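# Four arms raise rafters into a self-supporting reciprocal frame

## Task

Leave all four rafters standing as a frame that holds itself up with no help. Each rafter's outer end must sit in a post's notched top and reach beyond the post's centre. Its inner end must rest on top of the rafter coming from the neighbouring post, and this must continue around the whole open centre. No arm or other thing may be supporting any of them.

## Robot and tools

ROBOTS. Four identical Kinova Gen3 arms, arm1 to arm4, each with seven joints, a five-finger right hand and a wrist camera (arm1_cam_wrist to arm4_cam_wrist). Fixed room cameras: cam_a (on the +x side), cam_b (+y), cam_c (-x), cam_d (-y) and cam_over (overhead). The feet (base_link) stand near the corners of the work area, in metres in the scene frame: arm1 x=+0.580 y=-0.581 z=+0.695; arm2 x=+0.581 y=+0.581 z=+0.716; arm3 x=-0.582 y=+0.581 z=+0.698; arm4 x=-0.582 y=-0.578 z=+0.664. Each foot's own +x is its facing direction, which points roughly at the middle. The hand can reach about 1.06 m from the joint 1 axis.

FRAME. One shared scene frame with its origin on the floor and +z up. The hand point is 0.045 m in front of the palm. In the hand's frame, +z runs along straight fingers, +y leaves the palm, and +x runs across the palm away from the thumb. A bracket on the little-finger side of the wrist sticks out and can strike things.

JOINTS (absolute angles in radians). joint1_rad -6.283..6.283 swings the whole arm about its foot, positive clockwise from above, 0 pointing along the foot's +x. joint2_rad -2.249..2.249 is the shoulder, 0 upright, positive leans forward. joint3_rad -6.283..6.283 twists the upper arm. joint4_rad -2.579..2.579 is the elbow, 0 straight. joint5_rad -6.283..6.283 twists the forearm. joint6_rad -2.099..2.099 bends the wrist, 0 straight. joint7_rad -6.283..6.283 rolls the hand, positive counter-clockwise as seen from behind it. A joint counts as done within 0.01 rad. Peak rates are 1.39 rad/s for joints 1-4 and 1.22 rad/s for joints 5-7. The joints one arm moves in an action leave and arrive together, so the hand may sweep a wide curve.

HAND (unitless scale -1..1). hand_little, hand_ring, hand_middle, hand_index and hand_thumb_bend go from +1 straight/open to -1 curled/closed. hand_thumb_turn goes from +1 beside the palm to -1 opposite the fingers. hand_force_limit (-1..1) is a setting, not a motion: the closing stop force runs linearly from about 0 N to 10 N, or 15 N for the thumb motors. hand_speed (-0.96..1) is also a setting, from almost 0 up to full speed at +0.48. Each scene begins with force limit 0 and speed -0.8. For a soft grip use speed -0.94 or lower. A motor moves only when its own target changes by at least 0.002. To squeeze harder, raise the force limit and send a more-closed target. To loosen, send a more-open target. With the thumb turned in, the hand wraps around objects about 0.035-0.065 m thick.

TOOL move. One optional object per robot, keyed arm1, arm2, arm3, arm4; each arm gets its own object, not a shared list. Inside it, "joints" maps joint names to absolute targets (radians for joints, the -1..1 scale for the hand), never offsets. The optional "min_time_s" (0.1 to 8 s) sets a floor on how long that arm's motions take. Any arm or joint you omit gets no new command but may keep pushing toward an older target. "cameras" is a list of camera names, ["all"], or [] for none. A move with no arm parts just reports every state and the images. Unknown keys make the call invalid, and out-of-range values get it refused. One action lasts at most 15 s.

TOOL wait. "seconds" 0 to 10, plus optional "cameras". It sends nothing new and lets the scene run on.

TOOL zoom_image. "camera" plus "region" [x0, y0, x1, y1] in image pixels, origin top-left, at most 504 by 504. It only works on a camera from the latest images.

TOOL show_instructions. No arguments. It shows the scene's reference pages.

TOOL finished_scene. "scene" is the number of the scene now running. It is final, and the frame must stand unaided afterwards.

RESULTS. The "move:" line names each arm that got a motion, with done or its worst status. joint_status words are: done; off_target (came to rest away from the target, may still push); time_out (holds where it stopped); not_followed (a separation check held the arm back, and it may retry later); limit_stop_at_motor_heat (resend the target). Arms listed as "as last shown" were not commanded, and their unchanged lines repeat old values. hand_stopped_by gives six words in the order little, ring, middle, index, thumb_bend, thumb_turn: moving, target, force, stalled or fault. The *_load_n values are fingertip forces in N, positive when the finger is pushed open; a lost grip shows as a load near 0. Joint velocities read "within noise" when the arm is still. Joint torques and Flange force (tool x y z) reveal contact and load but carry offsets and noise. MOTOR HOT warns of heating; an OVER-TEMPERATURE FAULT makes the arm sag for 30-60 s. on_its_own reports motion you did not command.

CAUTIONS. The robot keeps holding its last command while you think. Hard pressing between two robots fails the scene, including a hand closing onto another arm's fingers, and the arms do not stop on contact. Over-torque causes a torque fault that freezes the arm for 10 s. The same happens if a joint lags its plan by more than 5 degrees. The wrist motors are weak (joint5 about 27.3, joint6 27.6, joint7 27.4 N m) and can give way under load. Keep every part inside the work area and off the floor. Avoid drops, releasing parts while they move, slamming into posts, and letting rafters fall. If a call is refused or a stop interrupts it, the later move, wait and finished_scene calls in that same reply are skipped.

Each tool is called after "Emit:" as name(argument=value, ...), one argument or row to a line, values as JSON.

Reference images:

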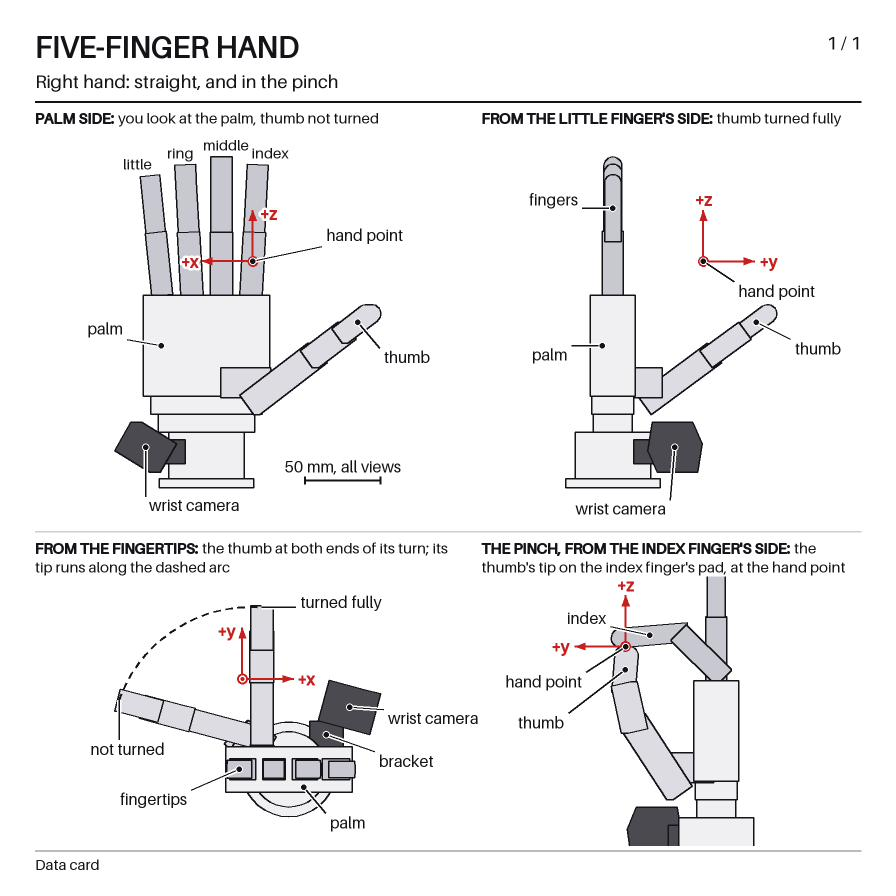

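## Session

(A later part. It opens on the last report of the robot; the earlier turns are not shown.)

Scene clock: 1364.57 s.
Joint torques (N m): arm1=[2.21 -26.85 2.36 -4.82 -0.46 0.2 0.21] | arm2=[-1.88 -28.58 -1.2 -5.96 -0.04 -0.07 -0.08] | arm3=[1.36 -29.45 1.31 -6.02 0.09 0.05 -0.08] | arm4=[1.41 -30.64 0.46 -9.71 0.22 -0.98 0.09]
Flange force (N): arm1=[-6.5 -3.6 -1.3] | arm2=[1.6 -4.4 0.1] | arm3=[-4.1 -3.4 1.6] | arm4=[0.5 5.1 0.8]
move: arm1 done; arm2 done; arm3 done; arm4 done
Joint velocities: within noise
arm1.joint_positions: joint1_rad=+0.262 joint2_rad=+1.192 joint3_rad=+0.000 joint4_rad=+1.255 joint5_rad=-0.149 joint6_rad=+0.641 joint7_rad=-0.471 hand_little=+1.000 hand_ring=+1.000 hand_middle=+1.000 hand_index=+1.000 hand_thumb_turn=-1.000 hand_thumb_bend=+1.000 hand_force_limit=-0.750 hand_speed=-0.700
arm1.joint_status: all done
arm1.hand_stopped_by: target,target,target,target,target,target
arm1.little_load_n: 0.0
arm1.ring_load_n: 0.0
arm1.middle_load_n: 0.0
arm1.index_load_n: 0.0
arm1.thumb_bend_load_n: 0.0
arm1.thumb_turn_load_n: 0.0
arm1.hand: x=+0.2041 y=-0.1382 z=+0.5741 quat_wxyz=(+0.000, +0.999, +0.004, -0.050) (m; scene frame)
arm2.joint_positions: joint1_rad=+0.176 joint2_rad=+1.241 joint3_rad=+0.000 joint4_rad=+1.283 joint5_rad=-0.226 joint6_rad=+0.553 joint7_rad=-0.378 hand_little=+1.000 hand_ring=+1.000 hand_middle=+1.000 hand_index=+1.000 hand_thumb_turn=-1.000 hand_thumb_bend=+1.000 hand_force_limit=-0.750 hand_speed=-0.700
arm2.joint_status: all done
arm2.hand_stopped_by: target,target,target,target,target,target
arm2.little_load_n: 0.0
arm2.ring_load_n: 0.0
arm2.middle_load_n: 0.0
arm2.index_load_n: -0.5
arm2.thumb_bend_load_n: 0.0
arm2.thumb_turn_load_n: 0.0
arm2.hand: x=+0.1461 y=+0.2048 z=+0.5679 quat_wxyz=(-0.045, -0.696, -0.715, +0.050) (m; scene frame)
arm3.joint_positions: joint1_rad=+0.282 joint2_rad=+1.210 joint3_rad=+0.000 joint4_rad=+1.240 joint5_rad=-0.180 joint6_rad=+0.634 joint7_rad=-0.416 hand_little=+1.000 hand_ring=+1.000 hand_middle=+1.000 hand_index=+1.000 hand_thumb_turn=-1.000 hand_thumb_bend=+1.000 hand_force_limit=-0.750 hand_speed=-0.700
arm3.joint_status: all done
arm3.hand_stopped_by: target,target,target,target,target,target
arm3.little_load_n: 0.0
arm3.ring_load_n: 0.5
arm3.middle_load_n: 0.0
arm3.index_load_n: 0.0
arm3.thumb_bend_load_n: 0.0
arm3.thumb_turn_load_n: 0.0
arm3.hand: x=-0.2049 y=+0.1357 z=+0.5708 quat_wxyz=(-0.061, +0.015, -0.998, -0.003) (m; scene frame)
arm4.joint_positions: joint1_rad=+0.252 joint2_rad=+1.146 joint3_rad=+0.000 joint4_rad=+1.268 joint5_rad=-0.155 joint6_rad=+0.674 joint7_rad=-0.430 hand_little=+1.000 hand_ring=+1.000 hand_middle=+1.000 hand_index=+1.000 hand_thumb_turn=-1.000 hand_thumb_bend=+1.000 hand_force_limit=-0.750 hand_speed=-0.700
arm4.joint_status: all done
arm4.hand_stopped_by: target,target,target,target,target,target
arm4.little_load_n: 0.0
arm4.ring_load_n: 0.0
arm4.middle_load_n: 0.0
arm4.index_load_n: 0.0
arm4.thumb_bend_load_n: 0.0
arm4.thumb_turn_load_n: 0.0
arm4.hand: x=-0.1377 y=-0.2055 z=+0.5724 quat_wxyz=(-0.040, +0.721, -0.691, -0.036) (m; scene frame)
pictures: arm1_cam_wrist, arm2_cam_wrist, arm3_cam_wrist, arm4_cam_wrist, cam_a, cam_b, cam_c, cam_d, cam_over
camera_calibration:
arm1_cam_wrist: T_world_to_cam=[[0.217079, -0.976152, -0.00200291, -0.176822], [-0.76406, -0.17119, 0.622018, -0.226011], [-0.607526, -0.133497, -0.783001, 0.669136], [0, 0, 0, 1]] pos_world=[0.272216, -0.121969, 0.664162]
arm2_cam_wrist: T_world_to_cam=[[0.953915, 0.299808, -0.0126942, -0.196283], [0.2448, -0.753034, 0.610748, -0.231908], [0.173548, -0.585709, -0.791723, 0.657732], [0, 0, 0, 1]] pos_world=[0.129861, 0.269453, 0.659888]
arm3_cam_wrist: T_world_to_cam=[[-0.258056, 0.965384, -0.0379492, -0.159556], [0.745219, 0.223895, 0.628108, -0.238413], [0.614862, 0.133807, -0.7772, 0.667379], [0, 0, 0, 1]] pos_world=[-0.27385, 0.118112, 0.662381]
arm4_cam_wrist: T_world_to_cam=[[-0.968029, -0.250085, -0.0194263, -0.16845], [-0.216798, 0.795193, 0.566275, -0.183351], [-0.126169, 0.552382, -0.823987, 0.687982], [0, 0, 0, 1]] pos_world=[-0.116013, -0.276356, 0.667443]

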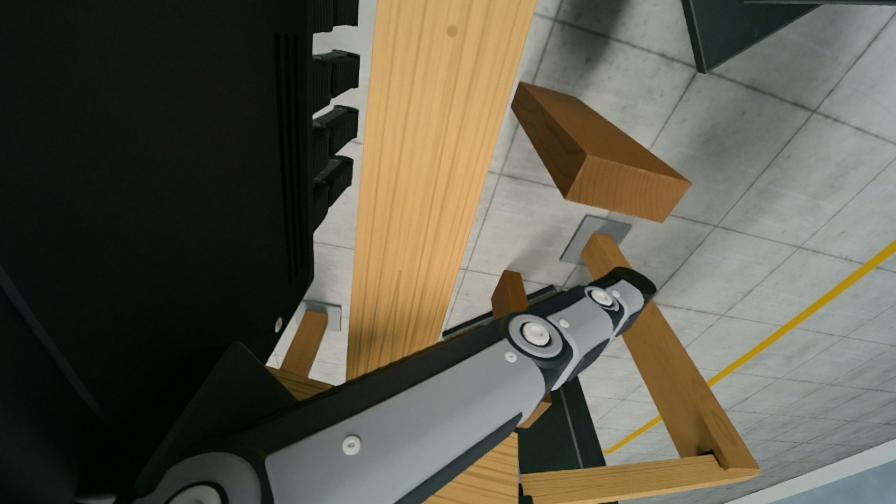

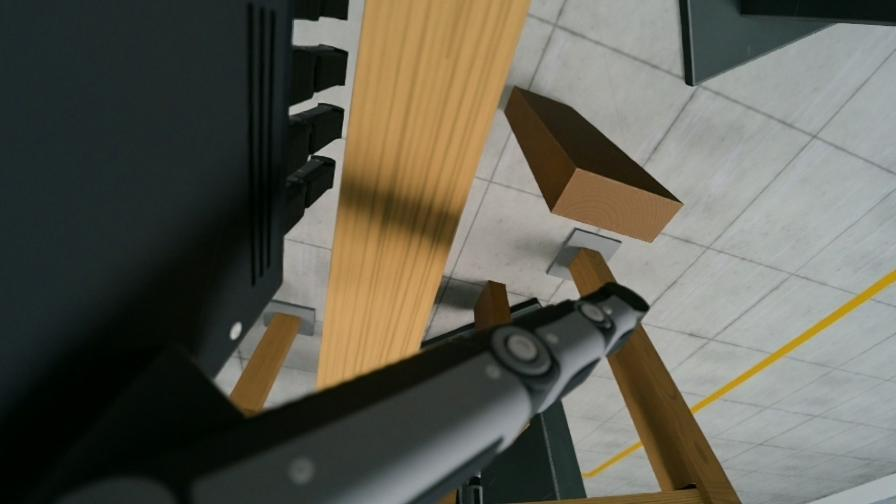

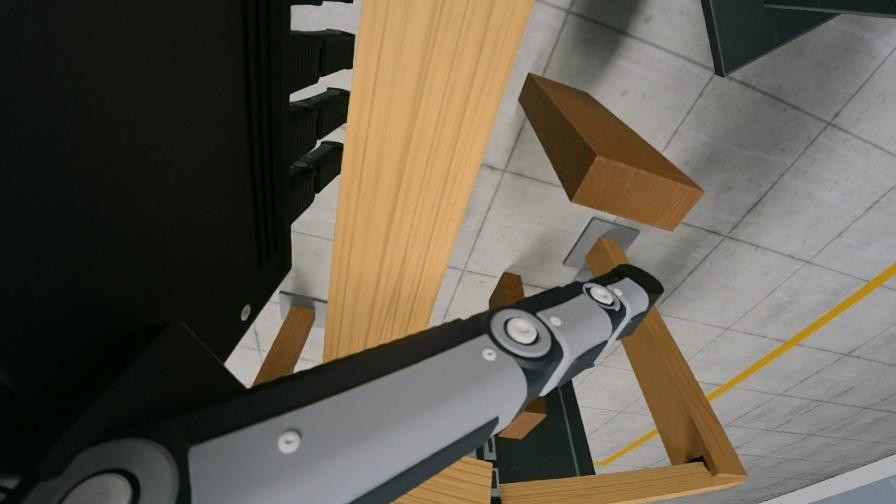

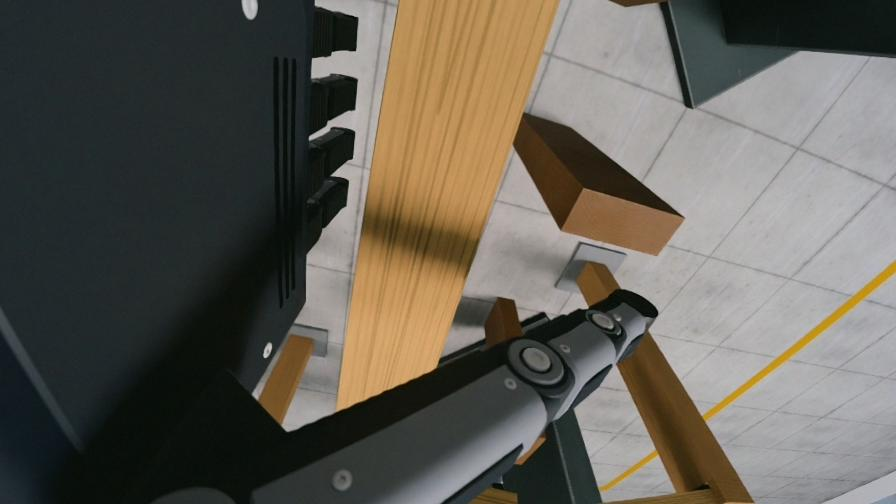

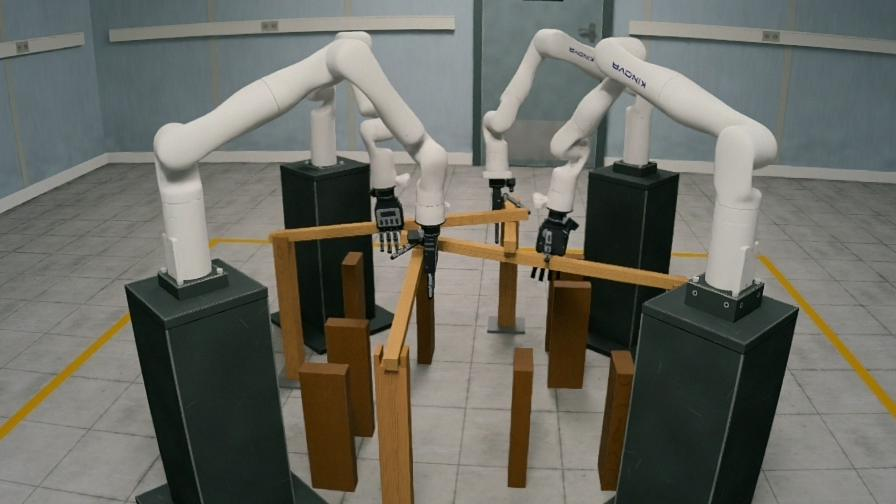

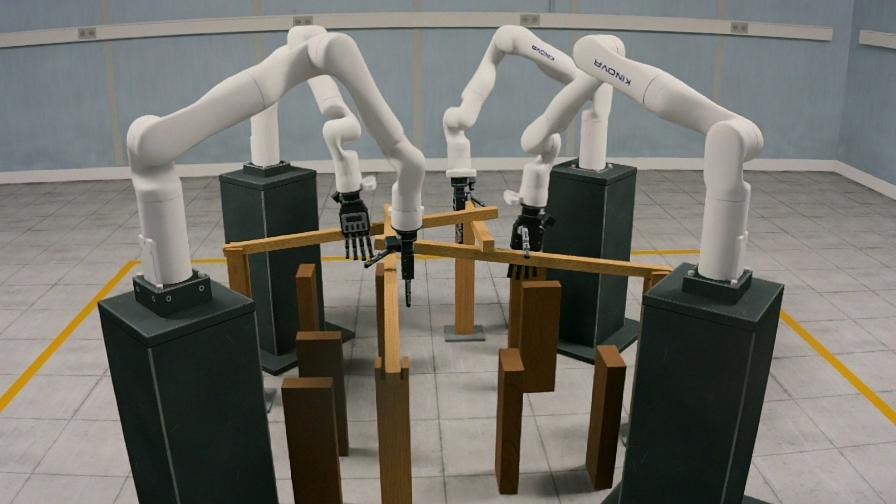

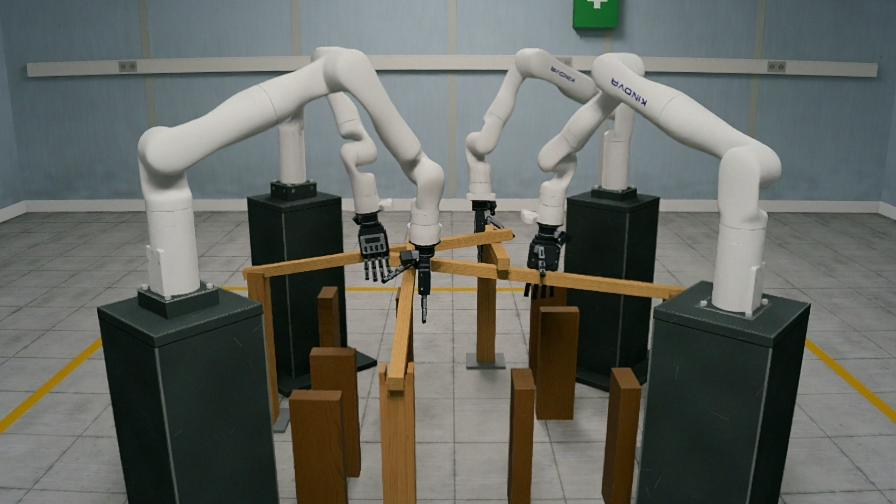

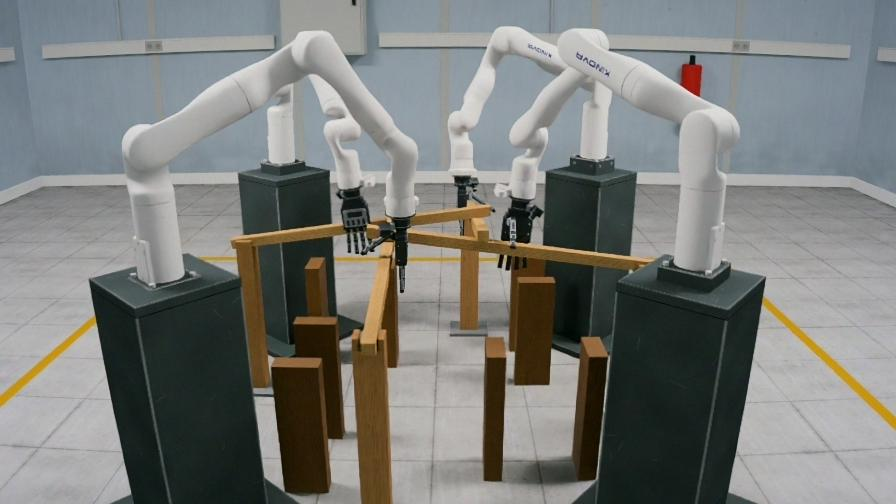

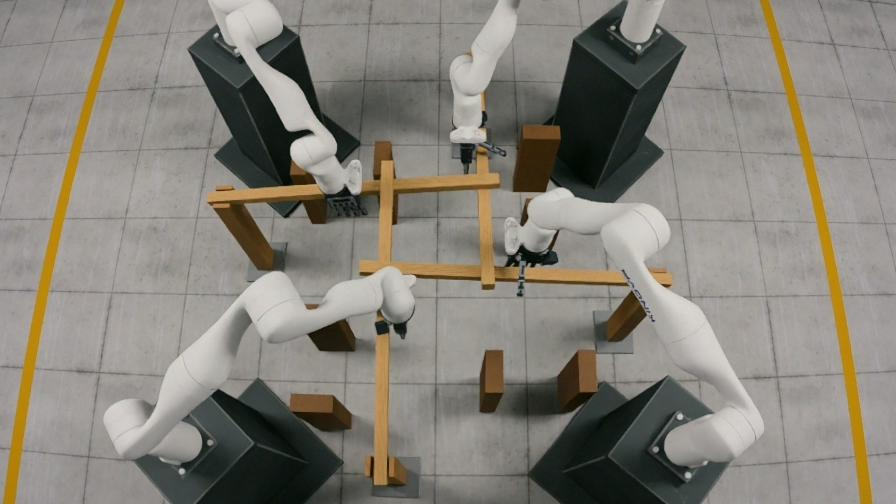

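Emit:
move(
  arm1={"joints":{"joint1_rad":0.2872,"joint2_rad":0.9823,"joint4_rad":1.2777,"joint5_rad":-0.1229,"joint6_rad":0.8278,"joint7_rad":-0.4817},"min_time_s":4},
  arm2={"joints":{"joint1_rad":0.2082,"joint2_rad":1.0149,"joint4_rad":1.3468,"joint5_rad":-0.1837,"joint6_rad":0.7169,"joint7_rad":-0.4004},"min_time_s":4},
  arm3={"joints":{"joint1_rad":0.3106,"joint2_rad":0.9969,"joint4_rad":1.2749,"joint5_rad":-0.1489,"joint6_rad":0.8117,"joint7_rad":-0.4303},"min_time_s":4},
  arm4={"joints":{"joint1_rad":0.2784,"joint2_rad":0.9447,"joint4_rad":1.2703,"joint5_rad":-0.1279,"joint6_rad":0.8742,"joint7_rad":-0.4429},"min_time_s":4},
  cameras=["all"],
)

Emit:
zoom_image(
  camera="cam_over",
  region=[340, 140, 500, 300],
)

Emit:
zoom_image(
  camera="cam_a",
  region=[370, 330, 420, 380],
)

Emit:
zoom_image(
  camera="cam_b",
  region=[370, 330, 420, 400],
)

Emit:
zoom_image(
  camera="cam_c",
  region=[375, 345, 425, 395],
)

Emit:
zoom_image(
  camera="cam_d",
  region=[345, 310, 395, 360],
)

Scene clock: 1399.57 s.
Joint torques (N m): arm1=[2.24 -26.1 2.32 -6.17 -0.46 0.12 0.27] | arm2=[-1.98 -27.63 -1.2 -7.39 -0.08 -0.17 -0.06] | arm3=[1.35 -28.63 1.29 -7.51 0.06 0.02 -0.02] | arm4=[1.32 -29.76 0.43 -11.26 0.16 -1.02 0.08]
Flange force (N): arm1=[-6.9 -3.8 -2.6] | arm2=[1.9 -4.2 -0.6] | arm3=[-4.1 -3.3 0.5] | arm4=[0.7 4.9 1.7]
move: arm1 done; arm2 done; arm3 done; arm4 done
Joint velocities: within noise
arm1.joint_positions: joint1_rad=+0.287 joint2_rad=+0.982 joint3_rad=+0.000 joint4_rad=+1.278 joint5_rad=-0.123 joint6_rad=+0.828 joint7_rad=-0.482 hand_little=+1.000 hand_ring=+1.000 hand_middle=+1.000 hand_index=+1.000 hand_thumb_turn=-1.000 hand_thumb_bend=+1.000 hand_force_limit=-0.750 hand_speed=-0.700
arm1.joint_status: all done
arm1.hand_stopped_by: target,target,target,target,target,target
arm1.little_load_n: 0.0
arm1.ring_load_n: 0.0
arm1.middle_load_n: 0.0
arm1.index_load_n: 0.0
arm1.thumb_bend_load_n: 0.0
arm1.thumb_turn_load_n: 0.0
arm1.hand: x=+0.2161 y=-0.1300 z=+0.6936 quat_wxyz=(+0.000, +0.999, +0.004, -0.050) (m; scene frame)
arm2.joint_positions: joint1_rad=+0.208 joint2_rad=+1.015 joint3_rad=+0.000 joint4_rad=+1.347 joint5_rad=-0.184 joint6_rad=+0.717 joint7_rad=-0.400 hand_little=+1.000 hand_ring=+1.000 hand_middle=+1.000 hand_index=+1.000 hand_thumb_turn=-1.000 hand_thumb_bend=+1.000 hand_force_limit=-0.750 hand_speed=-0.700
arm2.joint_status: all done
arm2.hand_stopped_by: target,target,target,target,target,target
arm2.little_load_n: 0.0
arm2.ring_load_n: 0.0
arm2.middle_load_n: 0.0
arm2.index_load_n: 0.0
arm2.thumb_bend_load_n: 0.0
arm2.thumb_turn_load_n: 0.0
arm2.hand: x=+0.1393 y=+0.2210 z=+0.6868 quat_wxyz=(-0.045, -0.696, -0.715, +0.050) (m; scene frame)
arm3.joint_positions: joint1_rad=+0.311 joint2_rad=+0.997 joint3_rad=+0.000 joint4_rad=+1.275 joint5_rad=-0.149 joint6_rad=+0.812 joint7_rad=-0.430 hand_little=+1.000 hand_ring=+1.000 hand_middle=+1.000 hand_index=+1.000 hand_thumb_turn=-1.000 hand_thumb_bend=+1.000 hand_force_limit=-0.750 hand_speed=-0.700
arm3.joint_status: all done
arm3.hand_stopped_by: target,target,target,target,target,target
arm3.little_load_n: 0.0
arm3.ring_load_n: 0.0
arm3.middle_load_n: 0.0
arm3.index_load_n: 0.0
arm3.thumb_bend_load_n: 0.0
arm3.thumb_turn_load_n: 0.0
arm3.hand: x=-0.2192 y=+0.1271 z=+0.6899 quat_wxyz=(-0.061, +0.015, -0.998, -0.003) (m; scene frame)
arm4.joint_positions: joint1_rad=+0.278 joint2_rad=+0.945 joint3_rad=+0.000 joint4_rad=+1.270 joint5_rad=-0.128 joint6_rad=+0.874 joint7_rad=-0.443 hand_little=+1.000 hand_ring=+1.000 hand_middle=+1.000 hand_index=+1.000 hand_thumb_turn=-1.000 hand_thumb_bend=+1.000 hand_force_limit=-0.750 hand_speed=-0.700
arm4.joint_status: all done
arm4.hand_stopped_by: target,target,target,target,target,target
arm4.little_load_n: 0.0
arm4.ring_load_n: 0.0
arm4.middle_load_n: 0.0
arm4.index_load_n: -0.5
arm4.thumb_bend_load_n: 0.0
arm4.thumb_turn_load_n: 0.0
arm4.hand: x=-0.1309 y=-0.2184 z=+0.6916 quat_wxyz=(-0.040, +0.721, -0.691, -0.036) (m; scene frame)
pictures: arm1_cam_wrist, arm2_cam_wrist, arm3_cam_wrist, arm4_cam_wrist, cam_a, cam_b, cam_c, cam_d, cam_over
camera_calibration:
arm1_cam_wrist: T_world_to_cam=[[0.217262, -0.97611, -0.00255223, -0.17082], [-0.763942, -0.171664, 0.622032, -0.289792], [-0.60761, -0.133194, -0.782987, 0.771197], [0, 0, 0, 1]] pos_world=[0.284316, -0.113767, 0.783661]
arm2_cam_wrist: T_world_to_cam=[[0.95393, 0.299768, -0.0125448, -0.193251], [0.244666, -0.75302, 0.610818, -0.290704], [0.173657, -0.585747, -0.791671, 0.762494], [0, 0, 0, 1]] pos_world=[0.12306, 0.285653, 0.778788]
arm3_cam_wrist: T_world_to_cam=[[-0.257802, 0.965438, -0.0383005, -0.150201], [0.745178, 0.223905, 0.628153, -0.300697], [0.615019, 0.133398, -0.777147, 0.770061], [0, 0, 0, 1]] pos_world=[-0.288251, 0.109613, 0.781582]
arm4_cam_wrist: T_world_to_cam=[[-0.968083, -0.249891, -0.0192027, -0.162879], [-0.216495, 0.79518, 0.566409, -0.239274], [-0.126271, 0.552489, -0.8239, 0.79408], [0, 0, 0, 1]] pos_world=[-0.109212, -0.289157, 0.786642]

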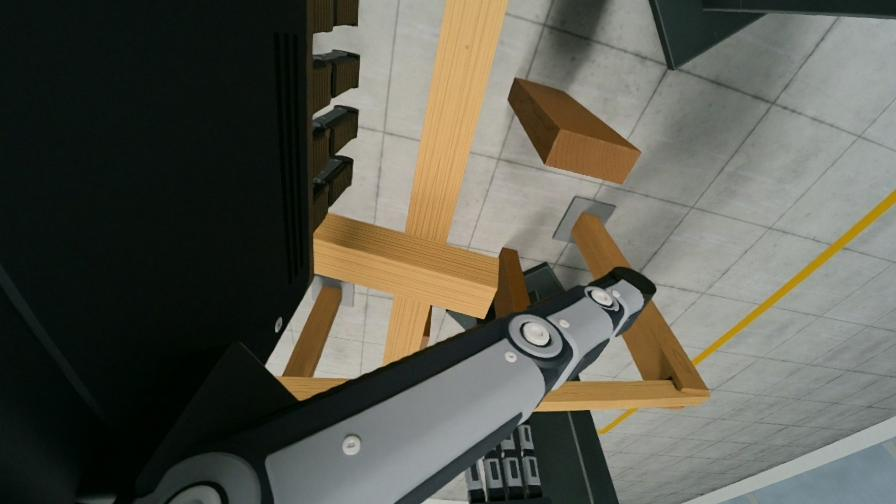

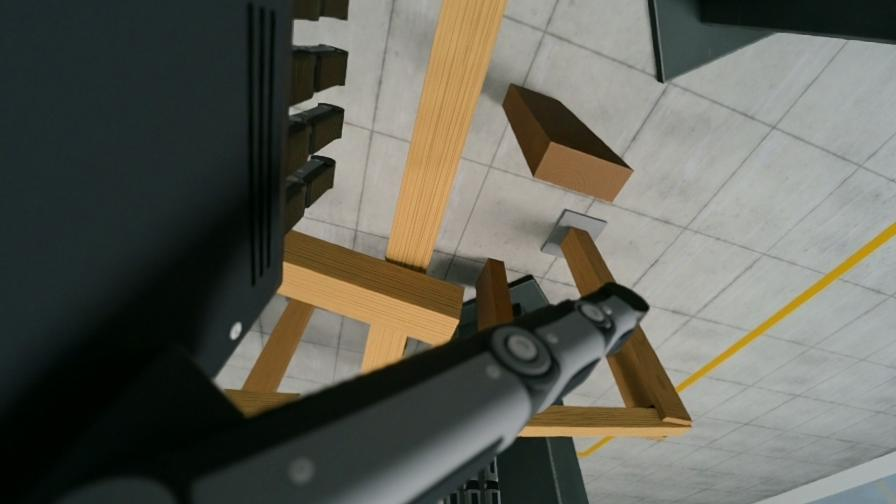

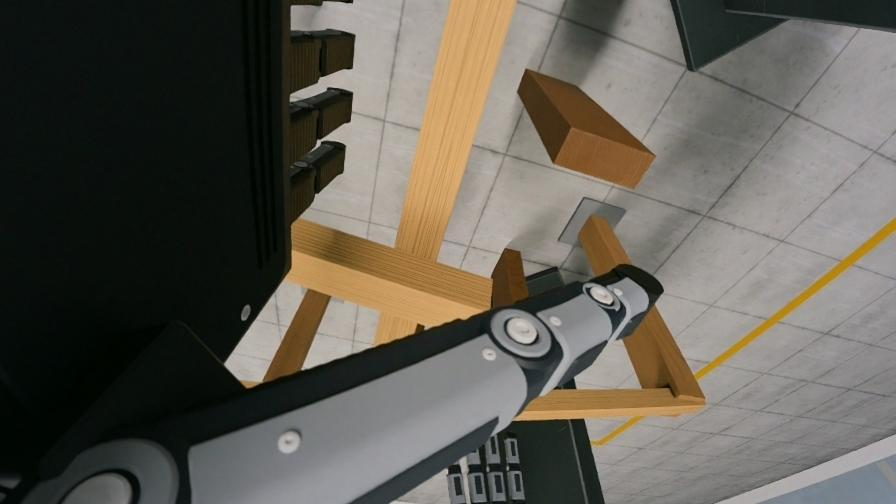

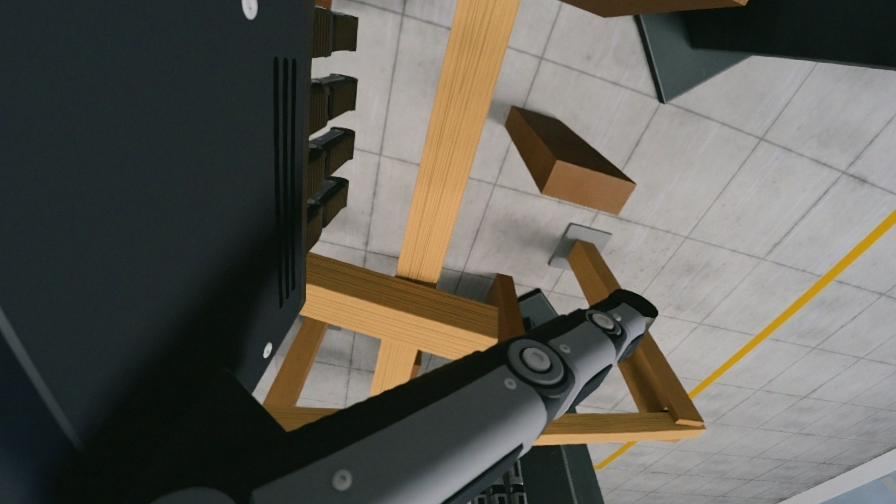

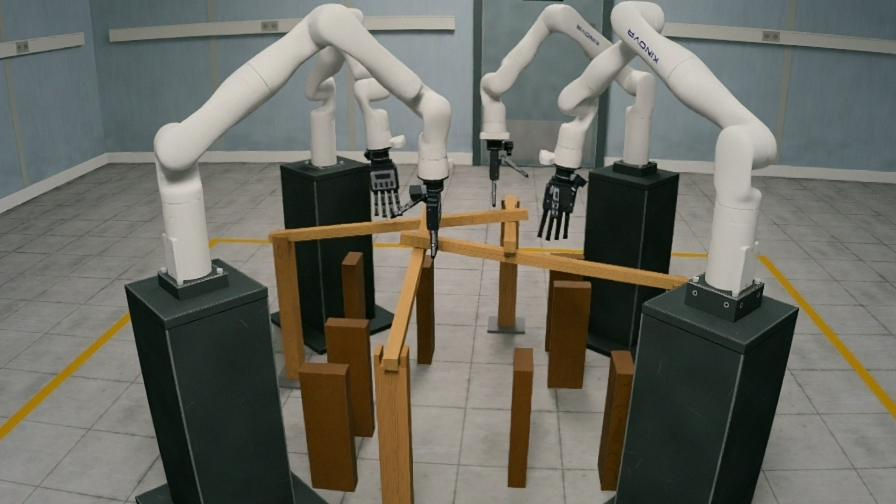

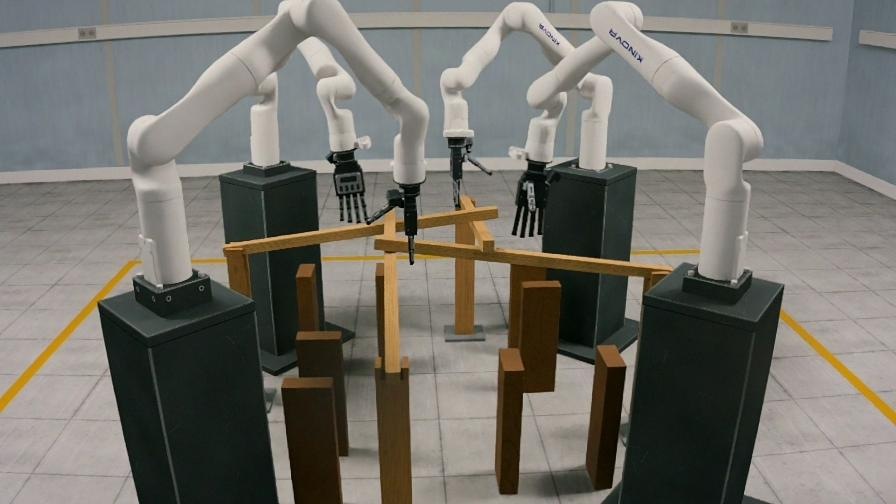

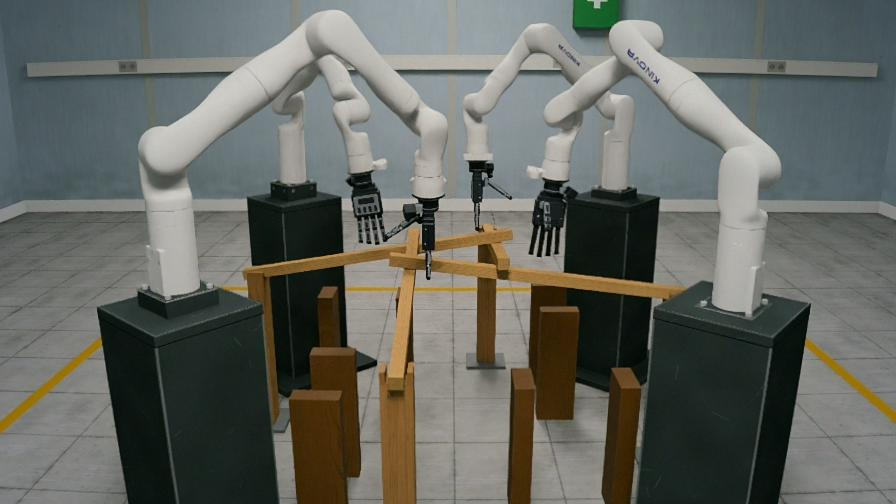

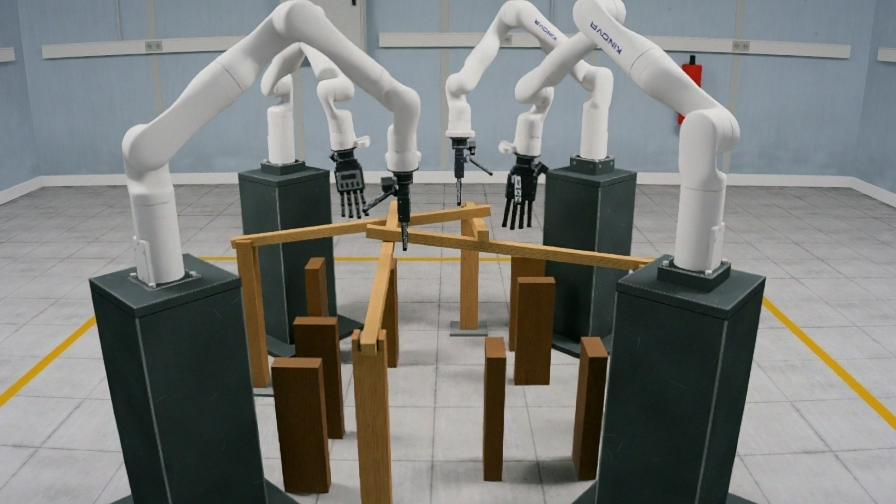

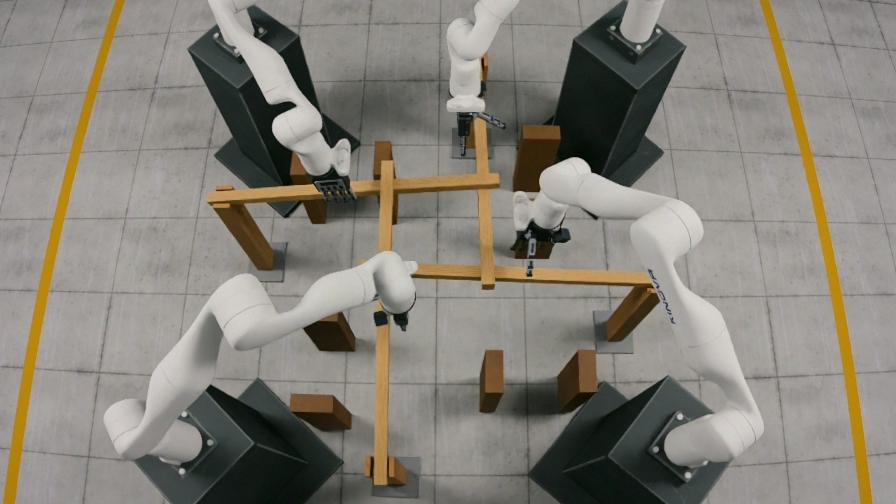

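Scaled by 3.150 from the camera's 896x504 image, which has a finer 1280x720 frame.

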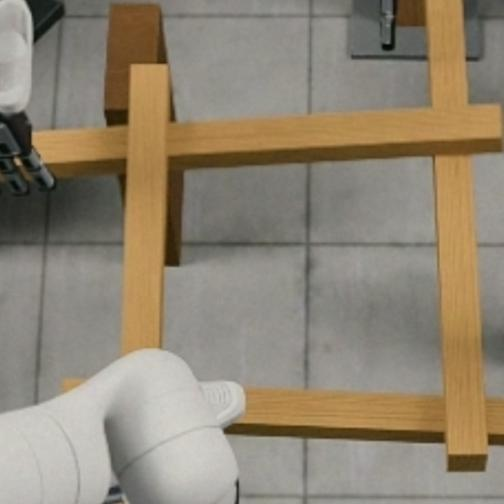

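Scaled by 10.080 from the camera's 896x504 image, which has a finer 1280x720 frame.

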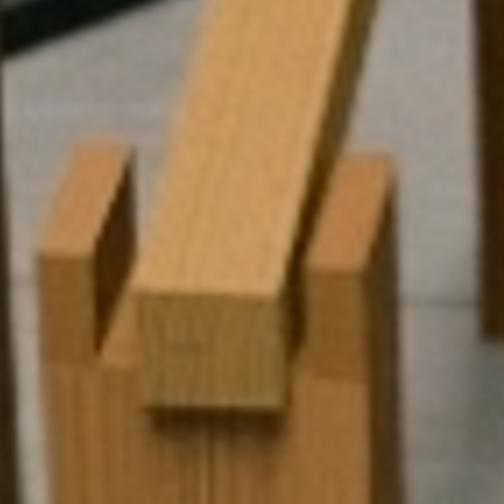

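Scaled by 7.200 from the camera's 896x504 image, which has a finer 1280x720 frame.

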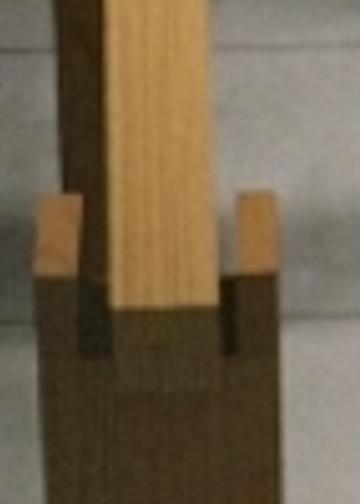

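Scaled by 10.080 from the camera's 896x504 image, which has a finer 1280x720 frame.

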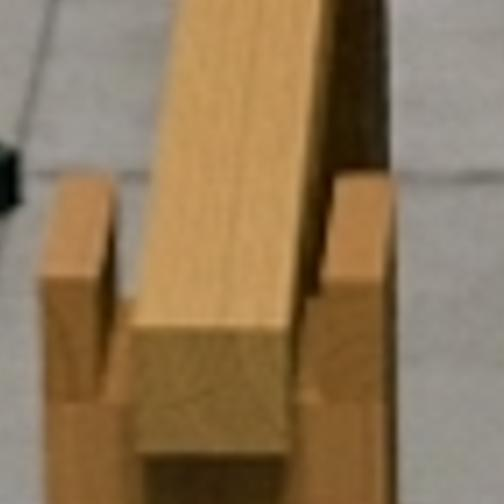

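Scaled by 10.080 from the camera's 896x504 image, which has a finer 1280x720 frame.

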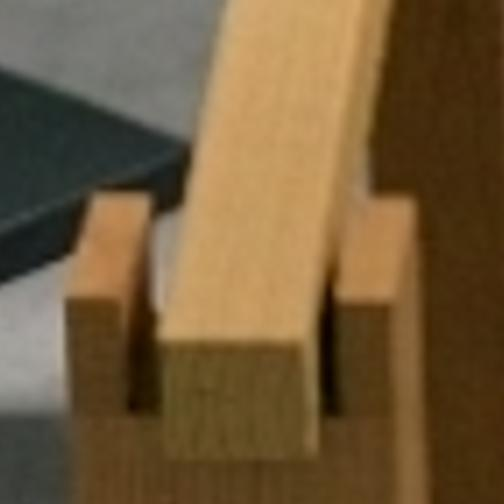

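Emit:
finished_scene(
  scene=1,
)

The scene is finished: the task was done.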